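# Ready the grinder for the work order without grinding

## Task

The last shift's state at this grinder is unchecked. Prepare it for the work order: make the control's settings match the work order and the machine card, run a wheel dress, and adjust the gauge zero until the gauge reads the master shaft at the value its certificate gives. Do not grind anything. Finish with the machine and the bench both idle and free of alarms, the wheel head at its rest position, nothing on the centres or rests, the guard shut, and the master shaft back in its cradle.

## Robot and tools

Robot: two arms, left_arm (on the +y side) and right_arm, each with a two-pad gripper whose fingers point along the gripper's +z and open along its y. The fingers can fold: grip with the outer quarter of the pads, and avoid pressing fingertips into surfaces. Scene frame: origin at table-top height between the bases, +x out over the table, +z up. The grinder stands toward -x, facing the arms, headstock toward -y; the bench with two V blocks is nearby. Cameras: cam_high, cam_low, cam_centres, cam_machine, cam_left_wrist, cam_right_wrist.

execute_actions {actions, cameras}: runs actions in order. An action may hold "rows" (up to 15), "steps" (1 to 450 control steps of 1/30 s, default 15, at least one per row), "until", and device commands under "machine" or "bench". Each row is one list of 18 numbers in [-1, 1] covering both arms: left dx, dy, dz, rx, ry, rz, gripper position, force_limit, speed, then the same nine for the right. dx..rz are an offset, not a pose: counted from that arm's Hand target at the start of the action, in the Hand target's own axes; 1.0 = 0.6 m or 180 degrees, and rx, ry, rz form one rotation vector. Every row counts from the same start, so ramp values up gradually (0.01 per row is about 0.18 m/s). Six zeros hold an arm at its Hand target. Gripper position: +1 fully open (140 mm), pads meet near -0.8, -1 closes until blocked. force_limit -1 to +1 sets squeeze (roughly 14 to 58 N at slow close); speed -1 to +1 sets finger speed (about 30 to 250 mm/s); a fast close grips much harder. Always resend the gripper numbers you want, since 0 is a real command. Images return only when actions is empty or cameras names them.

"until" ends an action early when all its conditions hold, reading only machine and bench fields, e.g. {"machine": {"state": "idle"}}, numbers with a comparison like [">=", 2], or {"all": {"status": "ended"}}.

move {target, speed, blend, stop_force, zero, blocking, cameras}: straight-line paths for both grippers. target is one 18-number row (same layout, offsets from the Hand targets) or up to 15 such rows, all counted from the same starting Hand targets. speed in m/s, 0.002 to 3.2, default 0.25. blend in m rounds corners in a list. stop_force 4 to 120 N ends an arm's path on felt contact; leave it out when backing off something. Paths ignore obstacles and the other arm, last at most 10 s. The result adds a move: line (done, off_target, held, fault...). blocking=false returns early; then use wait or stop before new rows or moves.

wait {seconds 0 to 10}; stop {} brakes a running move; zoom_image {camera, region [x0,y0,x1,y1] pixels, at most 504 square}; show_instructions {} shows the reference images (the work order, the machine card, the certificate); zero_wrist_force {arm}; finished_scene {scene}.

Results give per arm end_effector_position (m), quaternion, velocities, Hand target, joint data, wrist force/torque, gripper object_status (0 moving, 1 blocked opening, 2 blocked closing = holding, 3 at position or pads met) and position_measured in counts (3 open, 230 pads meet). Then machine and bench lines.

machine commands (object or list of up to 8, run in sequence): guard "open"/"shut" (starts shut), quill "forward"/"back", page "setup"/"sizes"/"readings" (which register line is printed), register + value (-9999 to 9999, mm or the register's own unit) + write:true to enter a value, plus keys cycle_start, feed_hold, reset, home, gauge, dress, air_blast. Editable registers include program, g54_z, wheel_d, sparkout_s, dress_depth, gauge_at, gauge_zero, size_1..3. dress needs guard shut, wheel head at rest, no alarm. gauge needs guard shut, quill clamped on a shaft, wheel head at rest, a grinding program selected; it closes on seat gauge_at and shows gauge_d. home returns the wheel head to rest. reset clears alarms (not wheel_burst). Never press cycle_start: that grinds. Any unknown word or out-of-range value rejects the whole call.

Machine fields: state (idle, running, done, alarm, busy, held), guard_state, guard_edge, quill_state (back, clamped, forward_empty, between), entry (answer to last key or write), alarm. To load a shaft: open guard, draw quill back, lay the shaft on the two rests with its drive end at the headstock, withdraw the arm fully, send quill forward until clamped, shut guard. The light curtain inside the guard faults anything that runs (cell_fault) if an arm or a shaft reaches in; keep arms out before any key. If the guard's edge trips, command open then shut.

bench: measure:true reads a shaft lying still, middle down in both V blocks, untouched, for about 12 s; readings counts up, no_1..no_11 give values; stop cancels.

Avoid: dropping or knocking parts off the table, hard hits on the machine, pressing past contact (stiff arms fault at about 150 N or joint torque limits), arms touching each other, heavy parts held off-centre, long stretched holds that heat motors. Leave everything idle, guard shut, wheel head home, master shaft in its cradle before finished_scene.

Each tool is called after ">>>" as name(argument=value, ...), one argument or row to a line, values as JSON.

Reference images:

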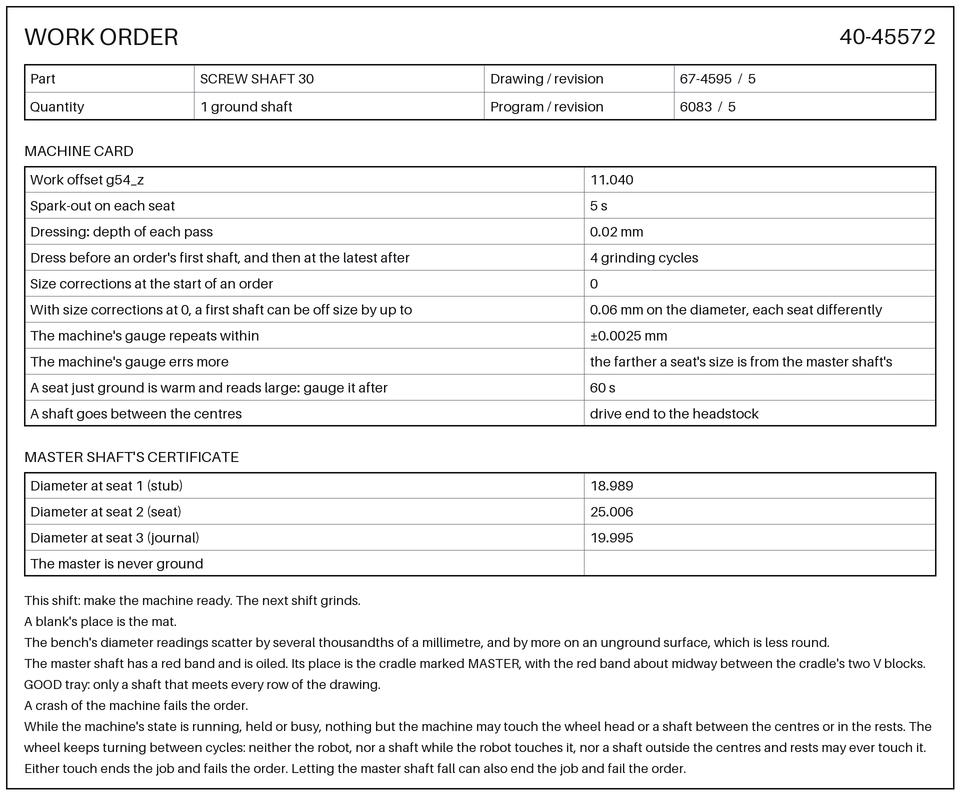

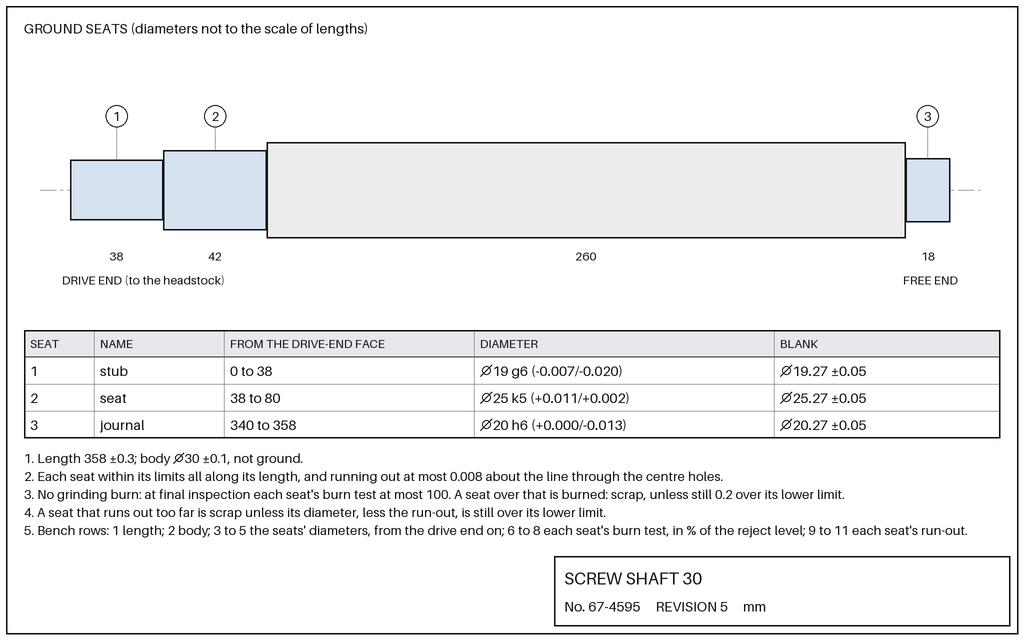

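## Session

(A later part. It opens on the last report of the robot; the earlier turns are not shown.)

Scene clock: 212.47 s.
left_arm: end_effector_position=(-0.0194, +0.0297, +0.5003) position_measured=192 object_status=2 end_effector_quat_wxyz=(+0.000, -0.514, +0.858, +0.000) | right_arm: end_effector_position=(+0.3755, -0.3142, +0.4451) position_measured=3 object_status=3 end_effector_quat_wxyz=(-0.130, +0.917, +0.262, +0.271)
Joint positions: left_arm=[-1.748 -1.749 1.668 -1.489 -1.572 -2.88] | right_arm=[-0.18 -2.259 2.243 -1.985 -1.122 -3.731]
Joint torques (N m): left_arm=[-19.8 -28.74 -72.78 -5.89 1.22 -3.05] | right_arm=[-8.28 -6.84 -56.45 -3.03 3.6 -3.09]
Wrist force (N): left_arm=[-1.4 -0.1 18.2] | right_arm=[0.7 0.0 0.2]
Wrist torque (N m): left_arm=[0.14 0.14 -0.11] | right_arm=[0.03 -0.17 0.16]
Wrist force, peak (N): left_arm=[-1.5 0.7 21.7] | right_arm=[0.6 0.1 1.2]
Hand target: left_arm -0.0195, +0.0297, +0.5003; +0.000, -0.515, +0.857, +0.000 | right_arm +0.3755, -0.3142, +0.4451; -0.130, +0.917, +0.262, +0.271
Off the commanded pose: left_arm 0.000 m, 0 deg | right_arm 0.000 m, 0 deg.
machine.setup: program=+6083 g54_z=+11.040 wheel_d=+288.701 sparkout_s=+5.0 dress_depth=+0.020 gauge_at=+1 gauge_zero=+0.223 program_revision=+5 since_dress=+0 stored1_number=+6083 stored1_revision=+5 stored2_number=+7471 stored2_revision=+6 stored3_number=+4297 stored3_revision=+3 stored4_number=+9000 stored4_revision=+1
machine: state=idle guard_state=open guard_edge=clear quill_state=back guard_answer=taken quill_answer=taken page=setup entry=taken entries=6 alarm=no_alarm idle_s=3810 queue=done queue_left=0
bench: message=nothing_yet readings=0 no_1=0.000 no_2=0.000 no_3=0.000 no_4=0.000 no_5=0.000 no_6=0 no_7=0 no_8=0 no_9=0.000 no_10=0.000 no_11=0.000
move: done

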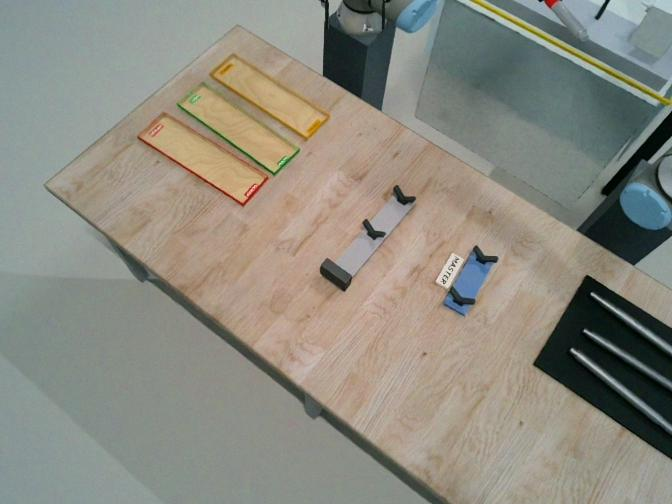

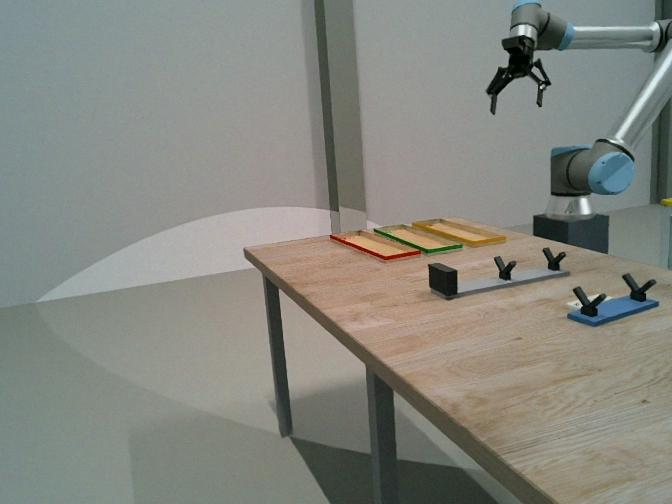

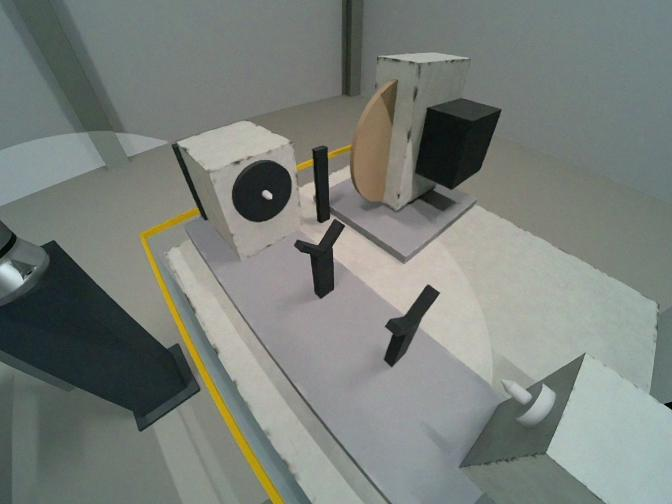

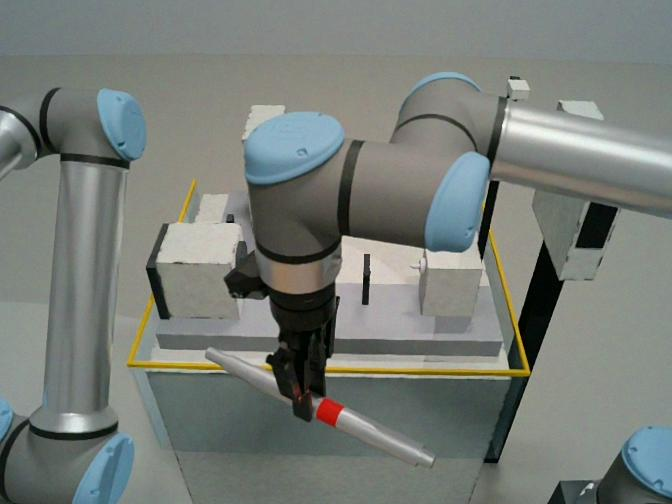

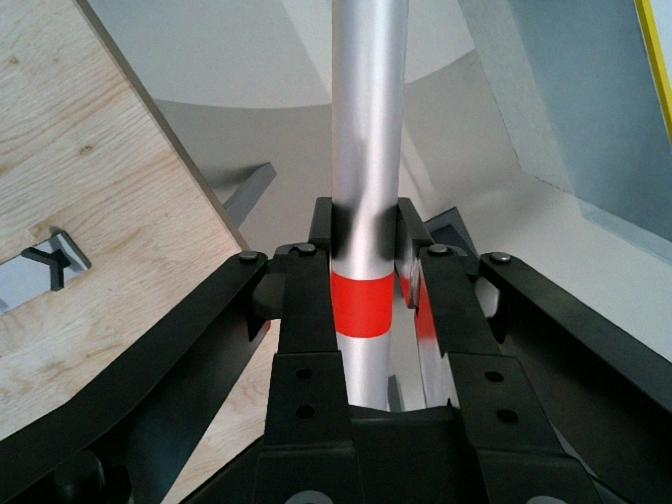

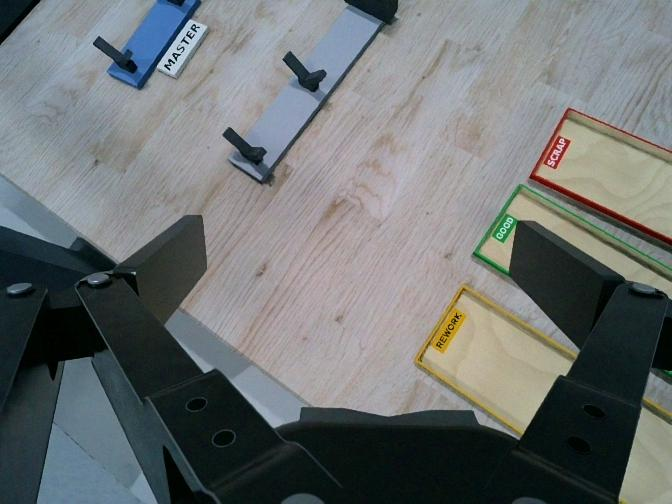

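>>> move(
  target=[0.4244,0.586,0,0,0,-0.1556,-1,1,1,0,0,0,0,0,0,1,1,1],
  speed=0.2,
  cameras=["cam_centres","cam_machine","cam_left_wrist"],
)

Scene clock: 219.23 s.
left_arm: end_effector_position=(-0.4493, -0.0296, +0.5006) position_measured=192 object_status=2 end_effector_quat_wxyz=(+0.000, +0.707, -0.708, -0.001) | right_arm: end_effector_position=(+0.3755, -0.3142, +0.4451) position_measured=3 object_status=3 end_effector_quat_wxyz=(-0.130, +0.917, +0.262, +0.271)
Joint positions: left_arm=[-2.281 -1.471 1.401 -1.501 -1.572 -3.901] | right_arm=[-0.18 -2.259 2.243 -1.985 -1.122 -3.731]
Joint torques (N m): left_arm=[-19.07 -55.55 -71.14 -1.77 1.14 -2.68] | right_arm=[-11.48 -9.25 -57.17 -2.89 3.81 -3.18]
Wrist force (N): left_arm=[-1.4 0.3 18.5] | right_arm=[1.0 -0.4 0.8]
Wrist torque (N m): left_arm=[0.16 0.19 -0.10] | right_arm=[-0.06 -0.23 0.16]
Wrist force, peak (N): left_arm=[-0.5 2.9 18.4] | right_arm=[1.0 -0.4 0.8]
Hand target: left_arm -0.4495, -0.0296, +0.5006; +0.000, +0.707, -0.707, +0.000 | right_arm +0.3755, -0.3142, +0.4451; -0.130, +0.917, +0.262, +0.271
Off the commanded pose: left_arm 0.000 m, 0 deg | right_arm 0.000 m, 0 deg.
machine.setup: program=+6083 g54_z=+11.040 wheel_d=+288.701 sparkout_s=+5.0 dress_depth=+0.020 gauge_at=+1 gauge_zero=+0.223 program_revision=+5 since_dress=+0 stored1_number=+6083 stored1_revision=+5 stored2_number=+7471 stored2_revision=+6 stored3_number=+4297 stored3_revision=+3 stored4_number=+9000 stored4_revision=+1
machine: state=idle guard_state=open guard_edge=clear quill_state=back guard_answer=taken quill_answer=taken page=setup entry=taken entries=6 alarm=no_alarm idle_s=3817 queue=done queue_left=0
bench: message=nothing_yet readings=0 no_1=0.000 no_2=0.000 no_3=0.000 no_4=0.000 no_5=0.000 no_6=0 no_7=0 no_8=0 no_9=0.000 no_10=0.000 no_11=0.000
move: done
Images, in order (width x height): cam_centres 672x504, cam_machine 672x504, cam_left_wrist 672x504.

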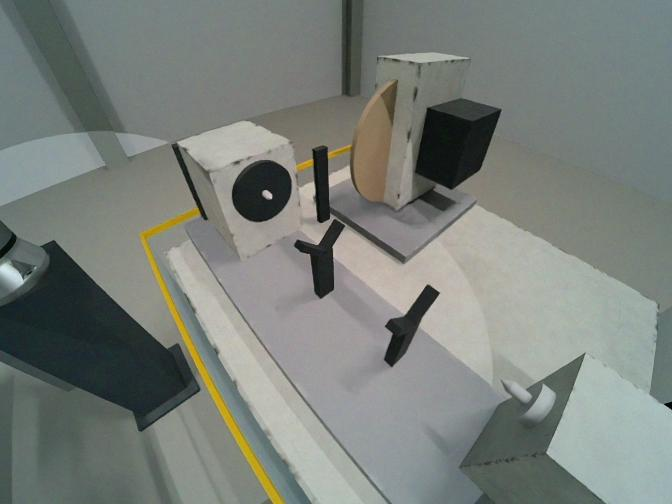

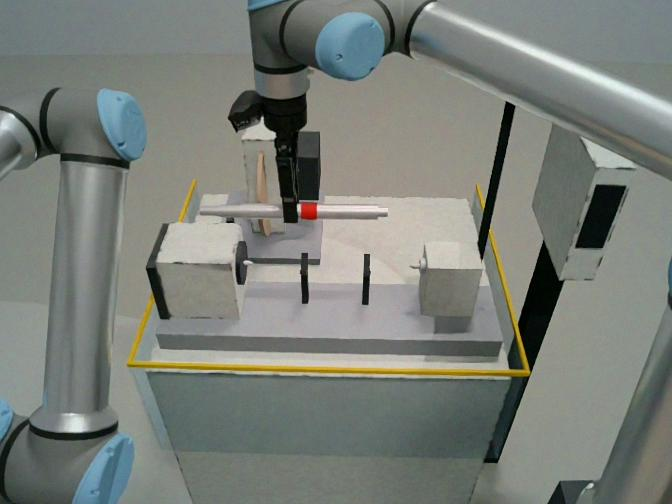

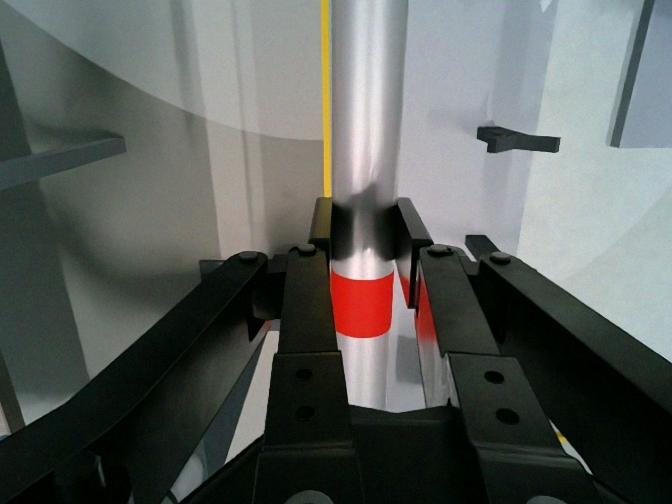

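>>> move(
  target=[-0.0993,0.1675,0.1333,0,0,0,-1,1,1,0,0,0,0,0,0,1,1,1],
  speed=0.15,
  cameras=["cam_centres","cam_machine","cam_left_wrist"],
)

Scene clock: 231.60 s.
left_arm: end_effector_position=(-0.5497, +0.0300, +0.4210) position_measured=192 object_status=2 end_effector_quat_wxyz=(+0.000, +0.707, -0.707, -0.001) | right_arm: end_effector_position=(+0.3755, -0.3142, +0.4451) position_measured=3 object_status=3 end_effector_quat_wxyz=(-0.130, +0.917, +0.262, +0.271)
Joint positions: left_arm=[-2.429 -1.457 1.524 -1.639 -1.572 -4.049] | right_arm=[-0.18 -2.259 2.243 -1.985 -1.122 -3.731]
Joint torques (N m): left_arm=[-21.04 -55.5 -58.33 -10.74 1.36 -2.98] | right_arm=[-9.23 -9.06 -56.06 -3.04 3.8 -2.92]
Wrist force (N): left_arm=[-1.4 0.1 18.0] | right_arm=[0.8 0.1 0.1]
Wrist torque (N m): left_arm=[0.13 0.18 -0.12] | right_arm=[0.05 -0.20 0.16]
Wrist force, peak (N): left_arm=[-2.7 1.9 19.9] | right_arm=[0.6 -0.5 1.1]
Hand target: left_arm -0.5500, +0.0301, +0.4208; +0.000, +0.707, -0.707, +0.000 | right_arm +0.3755, -0.3142, +0.4451; -0.130, +0.917, +0.262, +0.271
Off the commanded pose: left_arm 0.000 m, 0 deg | right_arm 0.000 m, 0 deg.
machine.setup: program=+6083 g54_z=+11.040 wheel_d=+288.701 sparkout_s=+5.0 dress_depth=+0.020 gauge_at=+1 gauge_zero=+0.223 program_revision=+5 since_dress=+0 stored1_number=+6083 stored1_revision=+5 stored2_number=+7471 stored2_revision=+6 stored3_number=+4297 stored3_revision=+3 stored4_number=+9000 stored4_revision=+1
machine: state=idle guard_state=open guard_edge=clear quill_state=back guard_answer=taken quill_answer=taken page=setup entry=taken entries=6 alarm=no_alarm idle_s=3829 queue=done queue_left=0
bench: message=nothing_yet readings=0 no_1=0.000 no_2=0.000 no_3=0.000 no_4=0.000 no_5=0.000 no_6=0 no_7=0 no_8=0 no_9=0.000 no_10=0.000 no_11=0.000
move: done
Images, in order (width x height): cam_centres 672x504, cam_machine 672x504, cam_left_wrist 672x504.

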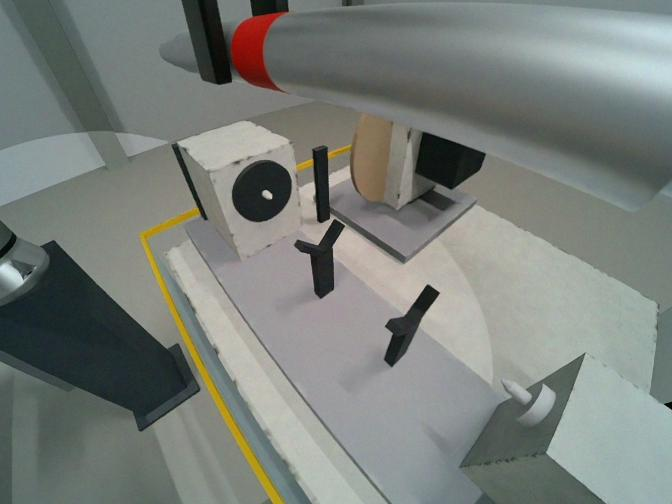

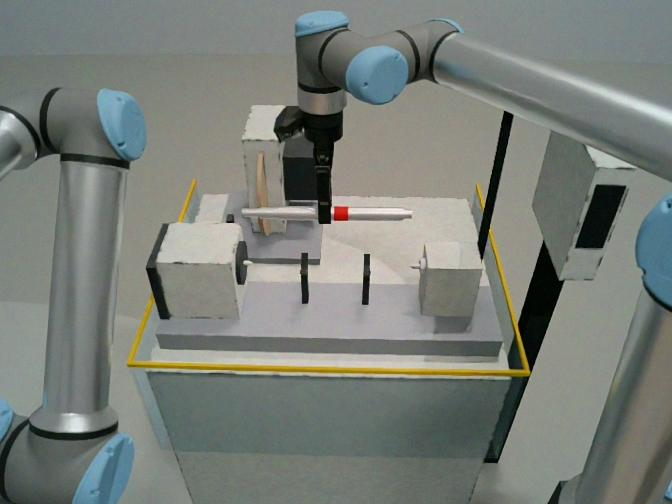

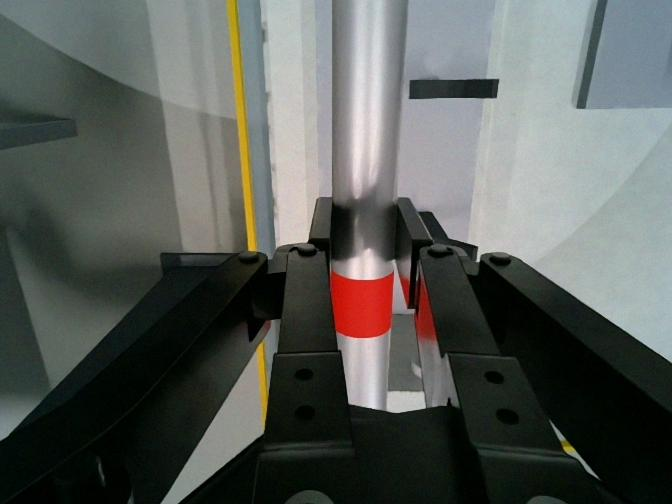

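>>> move(
  target=[-0.0083,0.1167,0.1513,0,0,0,-1,1,1,0,0,0,0,0,0,1,1,1],
  speed=0.1,
  cameras=["cam_centres","cam_machine","cam_left_wrist"],
)

Scene clock: 255.90 s.
left_arm: end_effector_position=(-0.6199, +0.0352, +0.3303) position_measured=192 object_status=2 end_effector_quat_wxyz=(+0.000, +0.707, -0.707, +0.000) end_effector_velocity=(-0.002, +0.000, -0.002) end_effector_angular_velocity=(-0.002, +0.001, +0.000) | right_arm: end_effector_position=(+0.3755, -0.3142, +0.4451) position_measured=3 object_status=3 end_effector_quat_wxyz=(-0.130, +0.917, +0.262, +0.271)
Joint positions: left_arm=[-2.487 -1.366 1.578 -1.784 -1.572 -4.107] | right_arm=[-0.18 -2.259 2.243 -1.985 -1.122 -3.731]
Joint velocities: left_arm=[-0.001 0.002 0.001 -0.005 0.001 -0.001] | right_arm=[within noise]
Joint torques (N m): left_arm=[-19.21 -65.39 -55.91 -10.78 1.4 -3.02] | right_arm=[-7.8 -8.53 -56.79 -3.42 3.45 -3.43]
Wrist force (N): left_arm=[-1.1 0.4 18.0] | right_arm=[0.5 -0.3 0.4]
Wrist torque (N m): left_arm=[0.19 0.12 -0.13] | right_arm=[-0.03 -0.14 0.16]
Wrist force, peak (N): left_arm=[-1.6 1.2 20.2] | right_arm=[0.8 -0.5 1.2]
Hand target: left_arm -0.6201, +0.0352, +0.3300; +0.000, +0.707, -0.707, +0.000 | right_arm +0.3755, -0.3142, +0.4451; -0.130, +0.917, +0.262, +0.271
Off the commanded pose: left_arm 0.000 m, 0 deg | right_arm 0.000 m, 0 deg.
machine.setup: program=+6083 g54_z=+11.040 wheel_d=+288.701 sparkout_s=+5.0 dress_depth=+0.020 gauge_at=+1 gauge_zero=+0.223 program_revision=+5 since_dress=+0 stored1_number=+6083 stored1_revision=+5 stored2_number=+7471 stored2_revision=+6 stored3_number=+4297 stored3_revision=+3 stored4_number=+9000 stored4_revision=+1
machine: state=idle guard_state=open guard_edge=clear quill_state=back guard_answer=taken quill_answer=taken page=setup entry=taken entries=6 alarm=no_alarm idle_s=3853 queue=done queue_left=0
bench: message=nothing_yet readings=0 no_1=0.000 no_2=0.000 no_3=0.000 no_4=0.000 no_5=0.000 no_6=0 no_7=0 no_8=0 no_9=0.000 no_10=0.000 no_11=0.000
move: done
Images, in order (width x height): cam_centres 672x504, cam_machine 672x504, cam_left_wrist 672x504.

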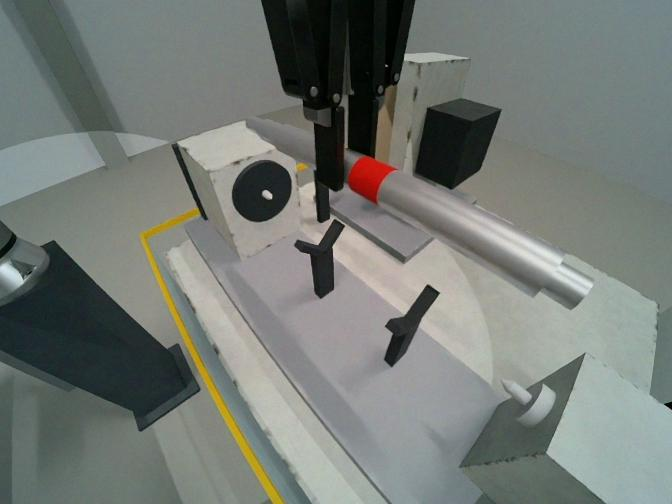

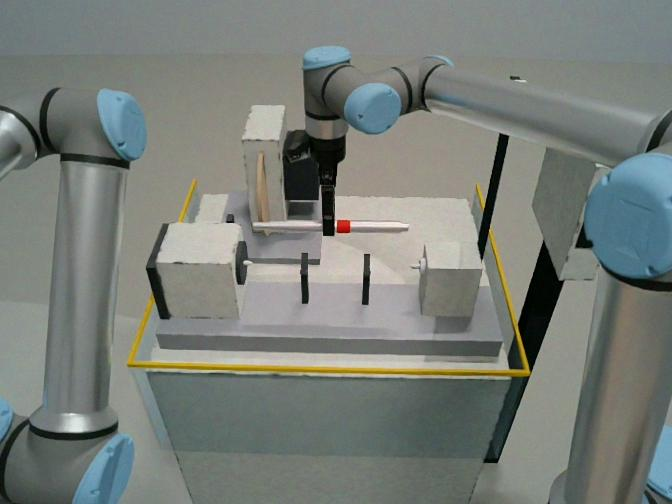

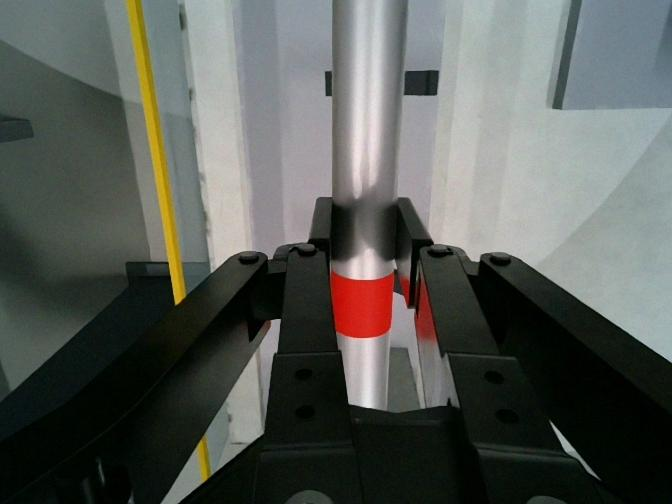

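>>> move(
  target=[0,0.0317,0.1083,0,0,0,-1,1,1,0,0,0,0,0,0,1,1,1],
  speed=0.08,
  cameras=["cam_centres","cam_machine","cam_left_wrist"],
)

>>> zoom_image(
  camera="cam_centres",
  region=[230, 100, 600, 430],
)

>>> zoom_image(
  camera="cam_machine",
  region=[150, 200, 500, 340],
)

Scene clock: 263.47 s.
left_arm: end_effector_position=(-0.6391, +0.0353, +0.2653) position_measured=192 object_status=2 end_effector_quat_wxyz=(+0.000, +0.707, -0.707, +0.000) | right_arm: end_effector_position=(+0.3755, -0.3142, +0.4451) position_measured=3 object_status=3 end_effector_quat_wxyz=(-0.130, +0.917, +0.262, +0.271)
Joint positions: left_arm=[-2.501 -1.317 1.635 -1.889 -1.572 -4.121] | right_arm=[-0.18 -2.259 2.243 -1.985 -1.122 -3.731]
Joint torques (N m): left_arm=[-21.09 -64.79 -54.69 -11.01 -0.4 -3.13] | right_arm=[-7.02 -9.01 -56.38 -3.18 3.22 -3.67]
Wrist force (N): left_arm=[-1.4 0.2 18.0] | right_arm=[0.6 -0.5 0.6]
Wrist torque (N m): left_arm=[0.15 0.17 -0.12] | right_arm=[-0.07 -0.15 0.16]
Wrist force, peak (N): left_arm=[-1.7 0.5 19.4] | right_arm=[1.2 -0.3 0.8]
Hand target: left_arm -0.6392, +0.0353, +0.2651; +0.000, +0.707, -0.707, +0.000 | right_arm +0.3755, -0.3142, +0.4451; -0.130, +0.917, +0.262, +0.271
Off the commanded pose: left_arm 0.000 m, 0 deg | right_arm 0.000 m, 0 deg.
machine.setup: program=+6083 g54_z=+11.040 wheel_d=+288.701 sparkout_s=+5.0 dress_depth=+0.020 gauge_at=+1 gauge_zero=+0.223 program_revision=+5 since_dress=+0 stored1_number=+6083 stored1_revision=+5 stored2_number=+7471 stored2_revision=+6 stored3_number=+4297 stored3_revision=+3 stored4_number=+9000 stored4_revision=+1
machine: state=idle guard_state=open guard_edge=clear quill_state=back guard_answer=taken quill_answer=taken page=setup entry=taken entries=6 alarm=no_alarm idle_s=3861 queue=done queue_left=0
bench: message=nothing_yet readings=0 no_1=0.000 no_2=0.000 no_3=0.000 no_4=0.000 no_5=0.000 no_6=0 no_7=0 no_8=0 no_9=0.000 no_10=0.000 no_11=0.000
move: done
Images, in order (width x height): cam_centres 672x504, cam_machine 672x504, cam_left_wrist 672x504.

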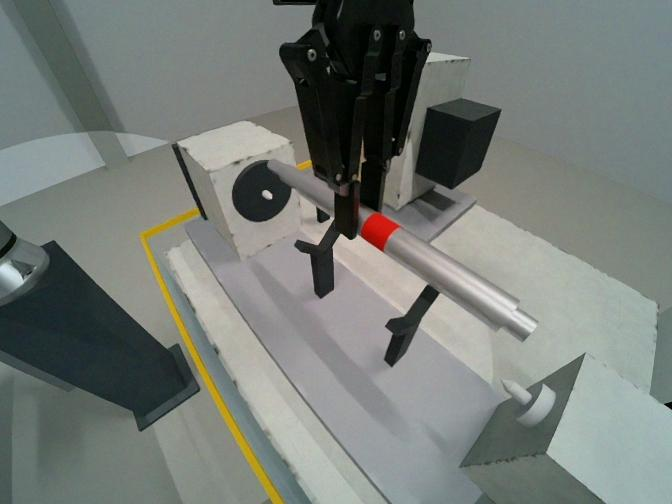

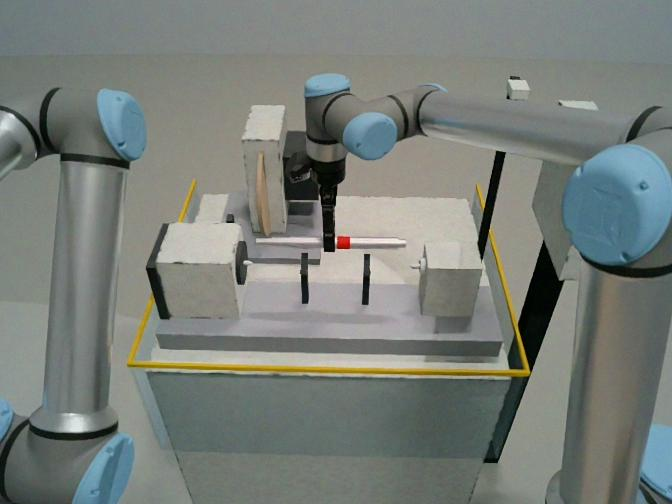

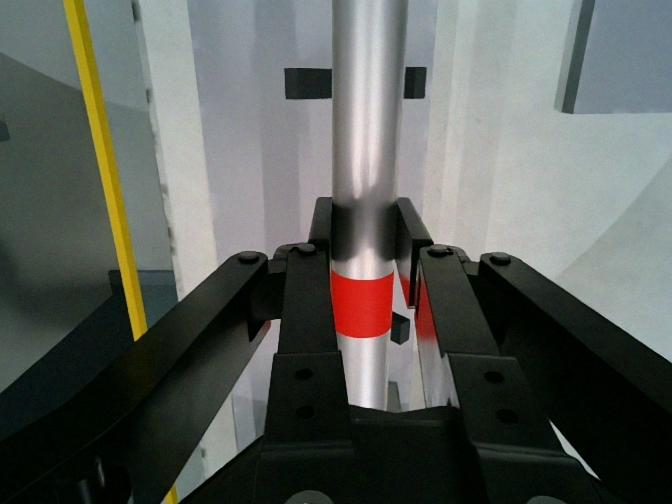

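Scaled by 1.362.

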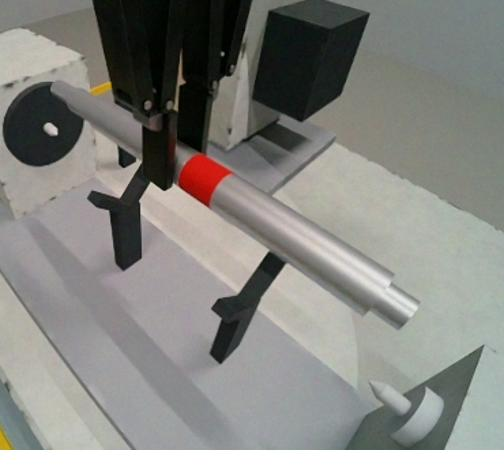

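Scaled by 1.440.

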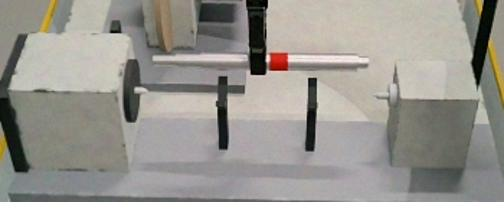

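>>> move(
  target=[0.0067,-0.0042,0.1,0,0,0,-1,1,1,0,0,0,0,0,0,1,1,1],
  speed=0.04,
  cameras=["cam_centres","cam_machine","cam_left_wrist"],
)

>>> zoom_image(
  camera="cam_centres",
  region=[230, 100, 600, 430],
)

>>> zoom_image(
  camera="cam_machine",
  region=[220, 220, 460, 320],
)

Scene clock: 273.97 s.
left_arm: end_effector_position=(-0.6367, +0.0313, +0.2053) position_measured=192 object_status=2 end_effector_quat_wxyz=(+0.000, +0.707, -0.707, +0.000) | right_arm: end_effector_position=(+0.3755, -0.3142, +0.4451) position_measured=3 object_status=3 end_effector_quat_wxyz=(-0.130, +0.917, +0.262, +0.271)
Joint positions: left_arm=[-2.495 -1.28 1.699 -1.99 -1.572 -4.115] | right_arm=[-0.18 -2.259 2.243 -1.985 -1.122 -3.731]
Joint torques (N m): left_arm=[18.14 -69.56 -51.45 -10.8 0.78 2.71] | right_arm=[-7.07 -6.94 -56.06 -3.47 3.3 -3.3]
Wrist force (N): left_arm=[-1.4 0.2 17.7] | right_arm=[0.8 -0.5 0.6]
Wrist torque (N m): left_arm=[0.16 0.16 -0.14] | right_arm=[-0.08 -0.19 0.16]
Wrist force, peak (N): left_arm=[-1.1 -0.2 19.0] | right_arm=[0.9 -0.9 0.8]
Hand target: left_arm -0.6367, +0.0313, +0.2051; +0.000, +0.707, -0.707, +0.000 | right_arm +0.3755, -0.3142, +0.4451; -0.130, +0.917, +0.262, +0.271
Off the commanded pose: left_arm 0.000 m, 0 deg | right_arm 0.000 m, 0 deg.
machine.setup: program=+6083 g54_z=+11.040 wheel_d=+288.701 sparkout_s=+5.0 dress_depth=+0.020 gauge_at=+1 gauge_zero=+0.223 program_revision=+5 since_dress=+0 stored1_number=+6083 stored1_revision=+5 stored2_number=+7471 stored2_revision=+6 stored3_number=+4297 stored3_revision=+3 stored4_number=+9000 stored4_revision=+1
machine: state=idle guard_state=open guard_edge=clear quill_state=back guard_answer=taken quill_answer=taken page=setup entry=taken entries=6 alarm=no_alarm idle_s=3871 queue=done queue_left=0
bench: message=nothing_yet readings=0 no_1=0.000 no_2=0.000 no_3=0.000 no_4=0.000 no_5=0.000 no_6=0 no_7=0 no_8=0 no_9=0.000 no_10=0.000 no_11=0.000
move: done
Images, in order (width x height): cam_centres 672x504, cam_machine 672x504, cam_left_wrist 672x504.

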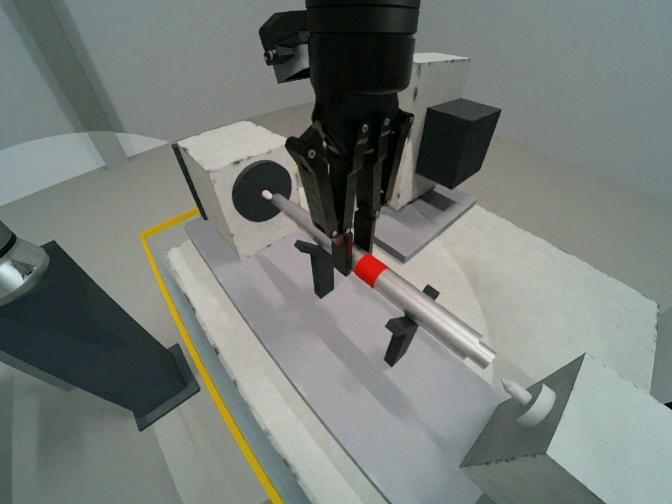

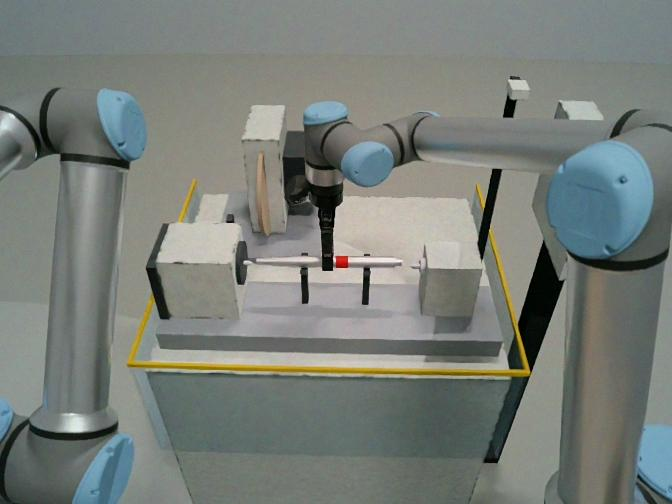

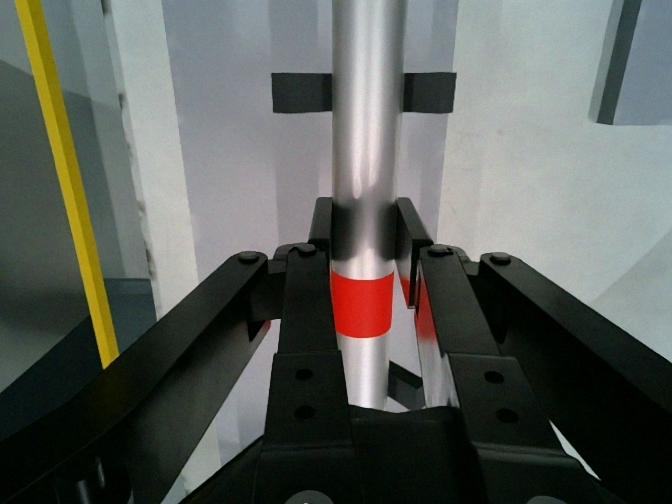

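Scaled by 1.362.

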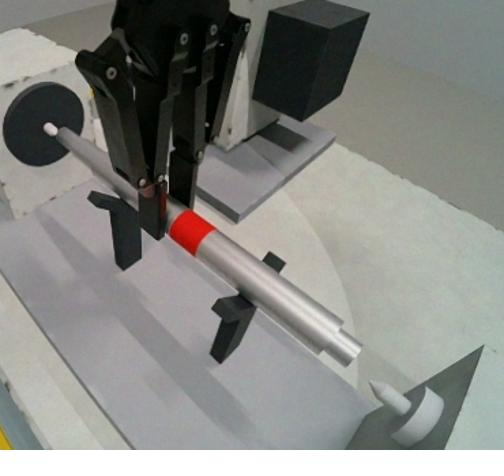

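Scaled by 2.100.

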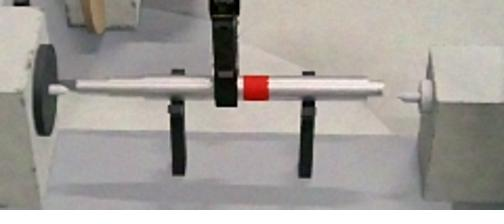

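>>> move(
  target=[0,-0.0025,0.015,0,0,0,-1,1,1,0,0,0,0,0,0,1,1,1],
  speed=0.02,
  stop_force=6,
  cameras=["cam_centres","cam_machine","cam_left_wrist"],
)

>>> zoom_image(
  camera="cam_centres",
  region=[230, 100, 600, 430],
)

>>> zoom_image(
  camera="cam_machine",
  region=[220, 220, 460, 320],
)

Scene clock: 287.73 s.
left_arm: end_effector_position=(-0.6354, +0.0313, +0.1975) position_measured=192 object_status=2 end_effector_quat_wxyz=(+0.000, +0.707, -0.707, +0.000) | right_arm: end_effector_position=(+0.3755, -0.3142, +0.4451) position_measured=3 object_status=3 end_effector_quat_wxyz=(-0.130, +0.917, +0.262, +0.271)
Joint positions: left_arm=[-2.494 -1.276 1.708 -2.004 -1.572 -4.114] | right_arm=[-0.18 -2.259 2.243 -1.985 -1.122 -3.731]
Joint torques (N m): left_arm=[-7.98 -83.7 -67.55 -1.87 -0.6 -2.29] | right_arm=[-9.7 -7.54 -55.45 -3.83 3.09 -3.35]
Wrist force (N): left_arm=[-2.2 -2.3 15.7] | right_arm=[0.6 -0.5 0.5]
Wrist torque (N m): left_arm=[0.17 0.30 -0.26] | right_arm=[-0.08 -0.15 0.15]
Wrist force, peak (N): left_arm=[-1.5 0.2 18.5] | right_arm=[0.7 -0.5 1.1]
Hand target: left_arm -0.6354, +0.0313, +0.1975; +0.000, +0.707, -0.707, +0.000 (not the last commanded pose) | right_arm +0.3755, -0.3142, +0.4451; -0.130, +0.917, +0.262, +0.271
Off the commanded pose: left_arm 0.001 m, 0 deg | right_arm 0.000 m, 0 deg.
machine.setup: program=+6083 g54_z=+11.040 wheel_d=+288.701 sparkout_s=+5.0 dress_depth=+0.020 gauge_at=+1 gauge_zero=+0.223 program_revision=+5 since_dress=+0 stored1_number=+6083 stored1_revision=+5 stored2_number=+7471 stored2_revision=+6 stored3_number=+4297 stored3_revision=+3 stored4_number=+9000 stored4_revision=+1
machine: state=idle guard_state=open guard_edge=clear quill_state=back guard_answer=taken quill_answer=taken page=setup entry=taken entries=6 alarm=no_alarm idle_s=3885 queue=done queue_left=0
bench: message=nothing_yet readings=0 no_1=0.000 no_2=0.000 no_3=0.000 no_4=0.000 no_5=0.000 no_6=0 no_7=0 no_8=0 no_9=0.000 no_10=0.000 no_11=0.000
move: contact (left_arm)
Images, in order (width x height): cam_centres 672x504, cam_machine 672x504, cam_left_wrist 672x504.

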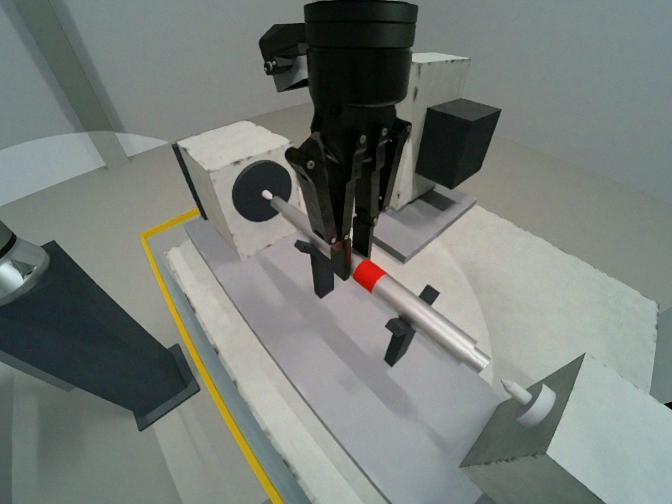

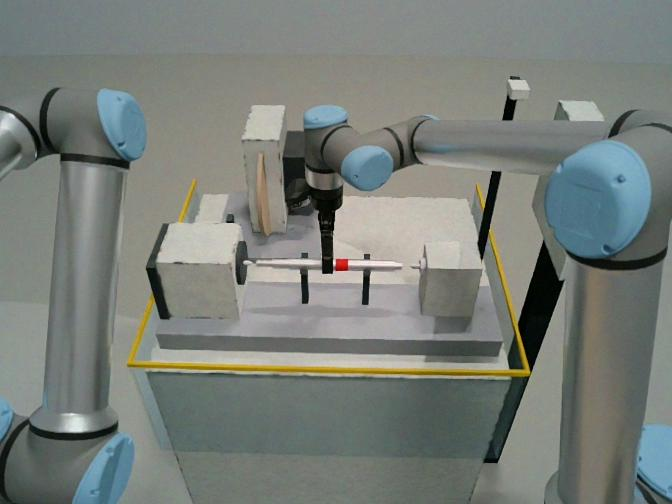

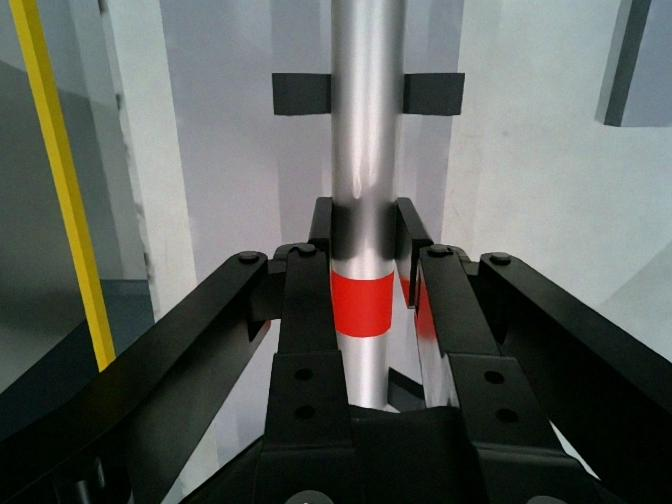

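Scaled by 1.362.

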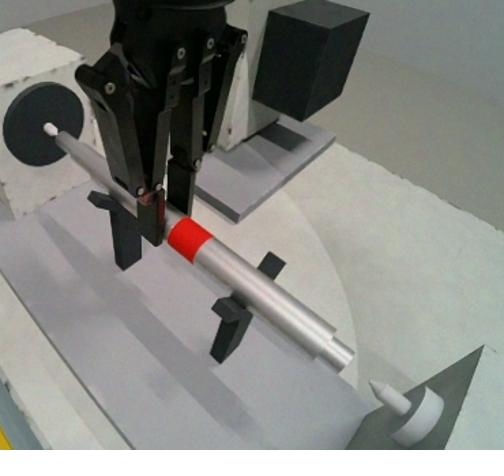

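Scaled by 2.100.

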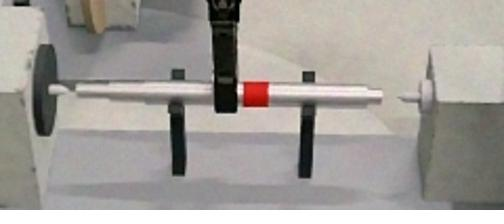

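>>> move(
  target=[0,-0.0017,0.0067,0,0,0,-1,1,1,0,0,0,0,0,0,1,1,1],
  speed=0.01,
  stop_force=9,
  zero=false,
)

Scene clock: 292.40 s.
left_arm: end_effector_position=(-0.6354, +0.0313, +0.1973) position_measured=192 object_status=2 end_effector_quat_wxyz=(+0.000, +0.707, -0.707, +0.000) | right_arm: end_effector_position=(+0.3755, -0.3142, +0.4451) position_measured=3 object_status=3 end_effector_quat_wxyz=(-0.130, +0.917, +0.262, +0.271)
Joint positions: left_arm=[-2.494 -1.276 1.708 -2.004 -1.572 -4.114] | right_arm=[-0.18 -2.259 2.243 -1.985 -1.122 -3.731]
Joint torques (N m): left_arm=[-6.39 -78.95 -64.73 -2.28 -0.86 0.01] | right_arm=[-5.48 -5.97 -56.14 -3.72 3.19 -3.45]
Wrist force (N): left_arm=[-2.5 -3.5 11.7] | right_arm=[0.7 -0.1 0.3]
Wrist torque (N m): left_arm=[0.20 0.24 -0.44] | right_arm=[0.01 -0.16 0.16]
Wrist force, peak (N): left_arm=[-2.3 -2.7 16.1] | right_arm=[0.8 -0.1 1.2]
Hand target: left_arm -0.6354, +0.0313, +0.1973; +0.000, +0.707, -0.707, +0.000 (not the last commanded pose) | right_arm +0.3755, -0.3142, +0.4451; -0.130, +0.917, +0.262, +0.271
Off the commanded pose: left_arm 0.004 m, 0 deg | right_arm 0.000 m, 0 deg.
machine.setup: program=+6083 g54_z=+11.040 wheel_d=+288.701 sparkout_s=+5.0 dress_depth=+0.020 gauge_at=+1 gauge_zero=+0.223 program_revision=+5 since_dress=+0 stored1_number=+6083 stored1_revision=+5 stored2_number=+7471 stored2_revision=+6 stored3_number=+4297 stored3_revision=+3 stored4_number=+9000 stored4_revision=+1
machine: state=idle guard_state=open guard_edge=clear quill_state=back guard_answer=taken quill_answer=taken page=setup entry=taken entries=6 alarm=no_alarm idle_s=3889 queue=done queue_left=0
bench: message=nothing_yet readings=0 no_1=0.000 no_2=0.000 no_3=0.000 no_4=0.000 no_5=0.000 no_6=0 no_7=0 no_8=0 no_9=0.000 no_10=0.000 no_11=0.000
move: contact (left_arm)

>>> move(
  target=[0,-0.0033,0,0,0,0,-1,1,1,0,0,0,0,0,0,1,1,1],
  speed=0.01,
)

>>> move(
  target=[0,0,0.0067,0,0,0,-1,1,1,0,0,0,0,0,0,1,1,1],
  speed=0.01,
  stop_force=10,
  zero=false,
)

Scene clock: 296.10 s.
left_arm: end_effector_position=(-0.6336, +0.0313, +0.1974) position_measured=192 object_status=2 end_effector_quat_wxyz=(+0.000, +0.707, -0.707, -0.001) | right_arm: end_effector_position=(+0.3755, -0.3142, +0.4451) position_measured=3 object_status=3 end_effector_quat_wxyz=(-0.130, +0.917, +0.262, +0.271)
Joint positions: left_arm=[-2.493 -1.278 1.711 -2.005 -1.572 -4.113] | right_arm=[-0.18 -2.259 2.243 -1.985 -1.122 -3.731]
Joint torques (N m): left_arm=[28.41 -85.11 -42.69 -5.87 0.83 2.49] | right_arm=[-5.48 -5.87 -56.35 -3.47 3.1 -3.39]
Wrist force (N): left_arm=[-2.6 10.1 10.4] | right_arm=[0.8 -0.3 0.5]
Wrist torque (N m): left_arm=[-0.13 0.31 -0.09] | right_arm=[-0.03 -0.18 0.16]
Wrist force, peak (N): left_arm=[-1.4 2.1 16.0] | right_arm=[0.8 -0.5 1.2]
Hand target: left_arm -0.6334, +0.0313, +0.1973; +0.000, +0.707, -0.707, +0.000 | right_arm +0.3755, -0.3142, +0.4451; -0.130, +0.917, +0.262, +0.271
Off the commanded pose: left_arm 0.000 m, 0 deg | right_arm 0.000 m, 0 deg.
machine.setup: program=+6083 g54_z=+11.040 wheel_d=+288.701 sparkout_s=+5.0 dress_depth=+0.020 gauge_at=+1 gauge_zero=+0.223 program_revision=+5 since_dress=+0 stored1_number=+6083 stored1_revision=+5 stored2_number=+7471 stored2_revision=+6 stored3_number=+4297 stored3_revision=+3 stored4_number=+9000 stored4_revision=+1
machine: state=idle guard_state=open guard_edge=clear quill_state=back guard_answer=taken quill_answer=taken page=setup entry=taken entries=6 alarm=no_alarm idle_s=3893 queue=done queue_left=0
bench: message=nothing_yet readings=0 no_1=0.000 no_2=0.000 no_3=0.000 no_4=0.000 no_5=0.000 no_6=0 no_7=0 no_8=0 no_9=0.000 no_10=0.000 no_11=0.000
move: done

Scene clock: 296.70 s.
left_arm: end_effector_position=(-0.6335, +0.0313, +0.1973) position_measured=192 object_status=2 end_effector_quat_wxyz=(+0.000, +0.707, -0.707, -0.001) | right_arm: end_effector_position=(+0.3755, -0.3142, +0.4451) position_measured=3 object_status=3 end_effector_quat_wxyz=(-0.130, +0.917, +0.262, +0.271)
Joint positions: left_arm=[-2.493 -1.278 1.711 -2.005 -1.572 -4.113] | right_arm=[-0.18 -2.259 2.243 -1.985 -1.122 -3.731]
Joint torques (N m): left_arm=[22.07 -78.22 -53.11 0.51 1.72 1.92] | right_arm=[-6.04 -7.24 -56.04 -4.01 3.08 -3.49]
Wrist force (N): left_arm=[-3.8 10.3 5.5] | right_arm=[0.6 -0.3 0.6]
Wrist torque (N m): left_arm=[-0.06 0.25 -0.08] | right_arm=[-0.05 -0.16 0.16]
Wrist force, peak (N): left_arm=[-2.5 10.3 10.3] | right_arm=[1.0 -0.3 1.0]
Hand target: left_arm -0.6336, +0.0313, +0.1973; +0.000, +0.707, -0.707, -0.001 (not the last commanded pose) | right_arm +0.3755, -0.3142, +0.4451; -0.130, +0.917, +0.262, +0.271
Off the commanded pose: left_arm 0.004 m, 0 deg | right_arm 0.000 m, 0 deg.
machine.setup: program=+6083 g54_z=+11.040 wheel_d=+288.701 sparkout_s=+5.0 dress_depth=+0.020 gauge_at=+1 gauge_zero=+0.223 program_revision=+5 since_dress=+0 stored1_number=+6083 stored1_revision=+5 stored2_number=+7471 stored2_revision=+6 stored3_number=+4297 stored3_revision=+3 stored4_number=+9000 stored4_revision=+1
machine: state=idle guard_state=open guard_edge=clear quill_state=back guard_answer=taken quill_answer=taken page=setup entry=taken entries=6 alarm=no_alarm idle_s=3894 queue=done queue_left=0
bench: message=nothing_yet readings=0 no_1=0.000 no_2=0.000 no_3=0.000 no_4=0.000 no_5=0.000 no_6=0 no_7=0 no_8=0 no_9=0.000 no_10=0.000 no_11=0.000
move: contact (left_arm)


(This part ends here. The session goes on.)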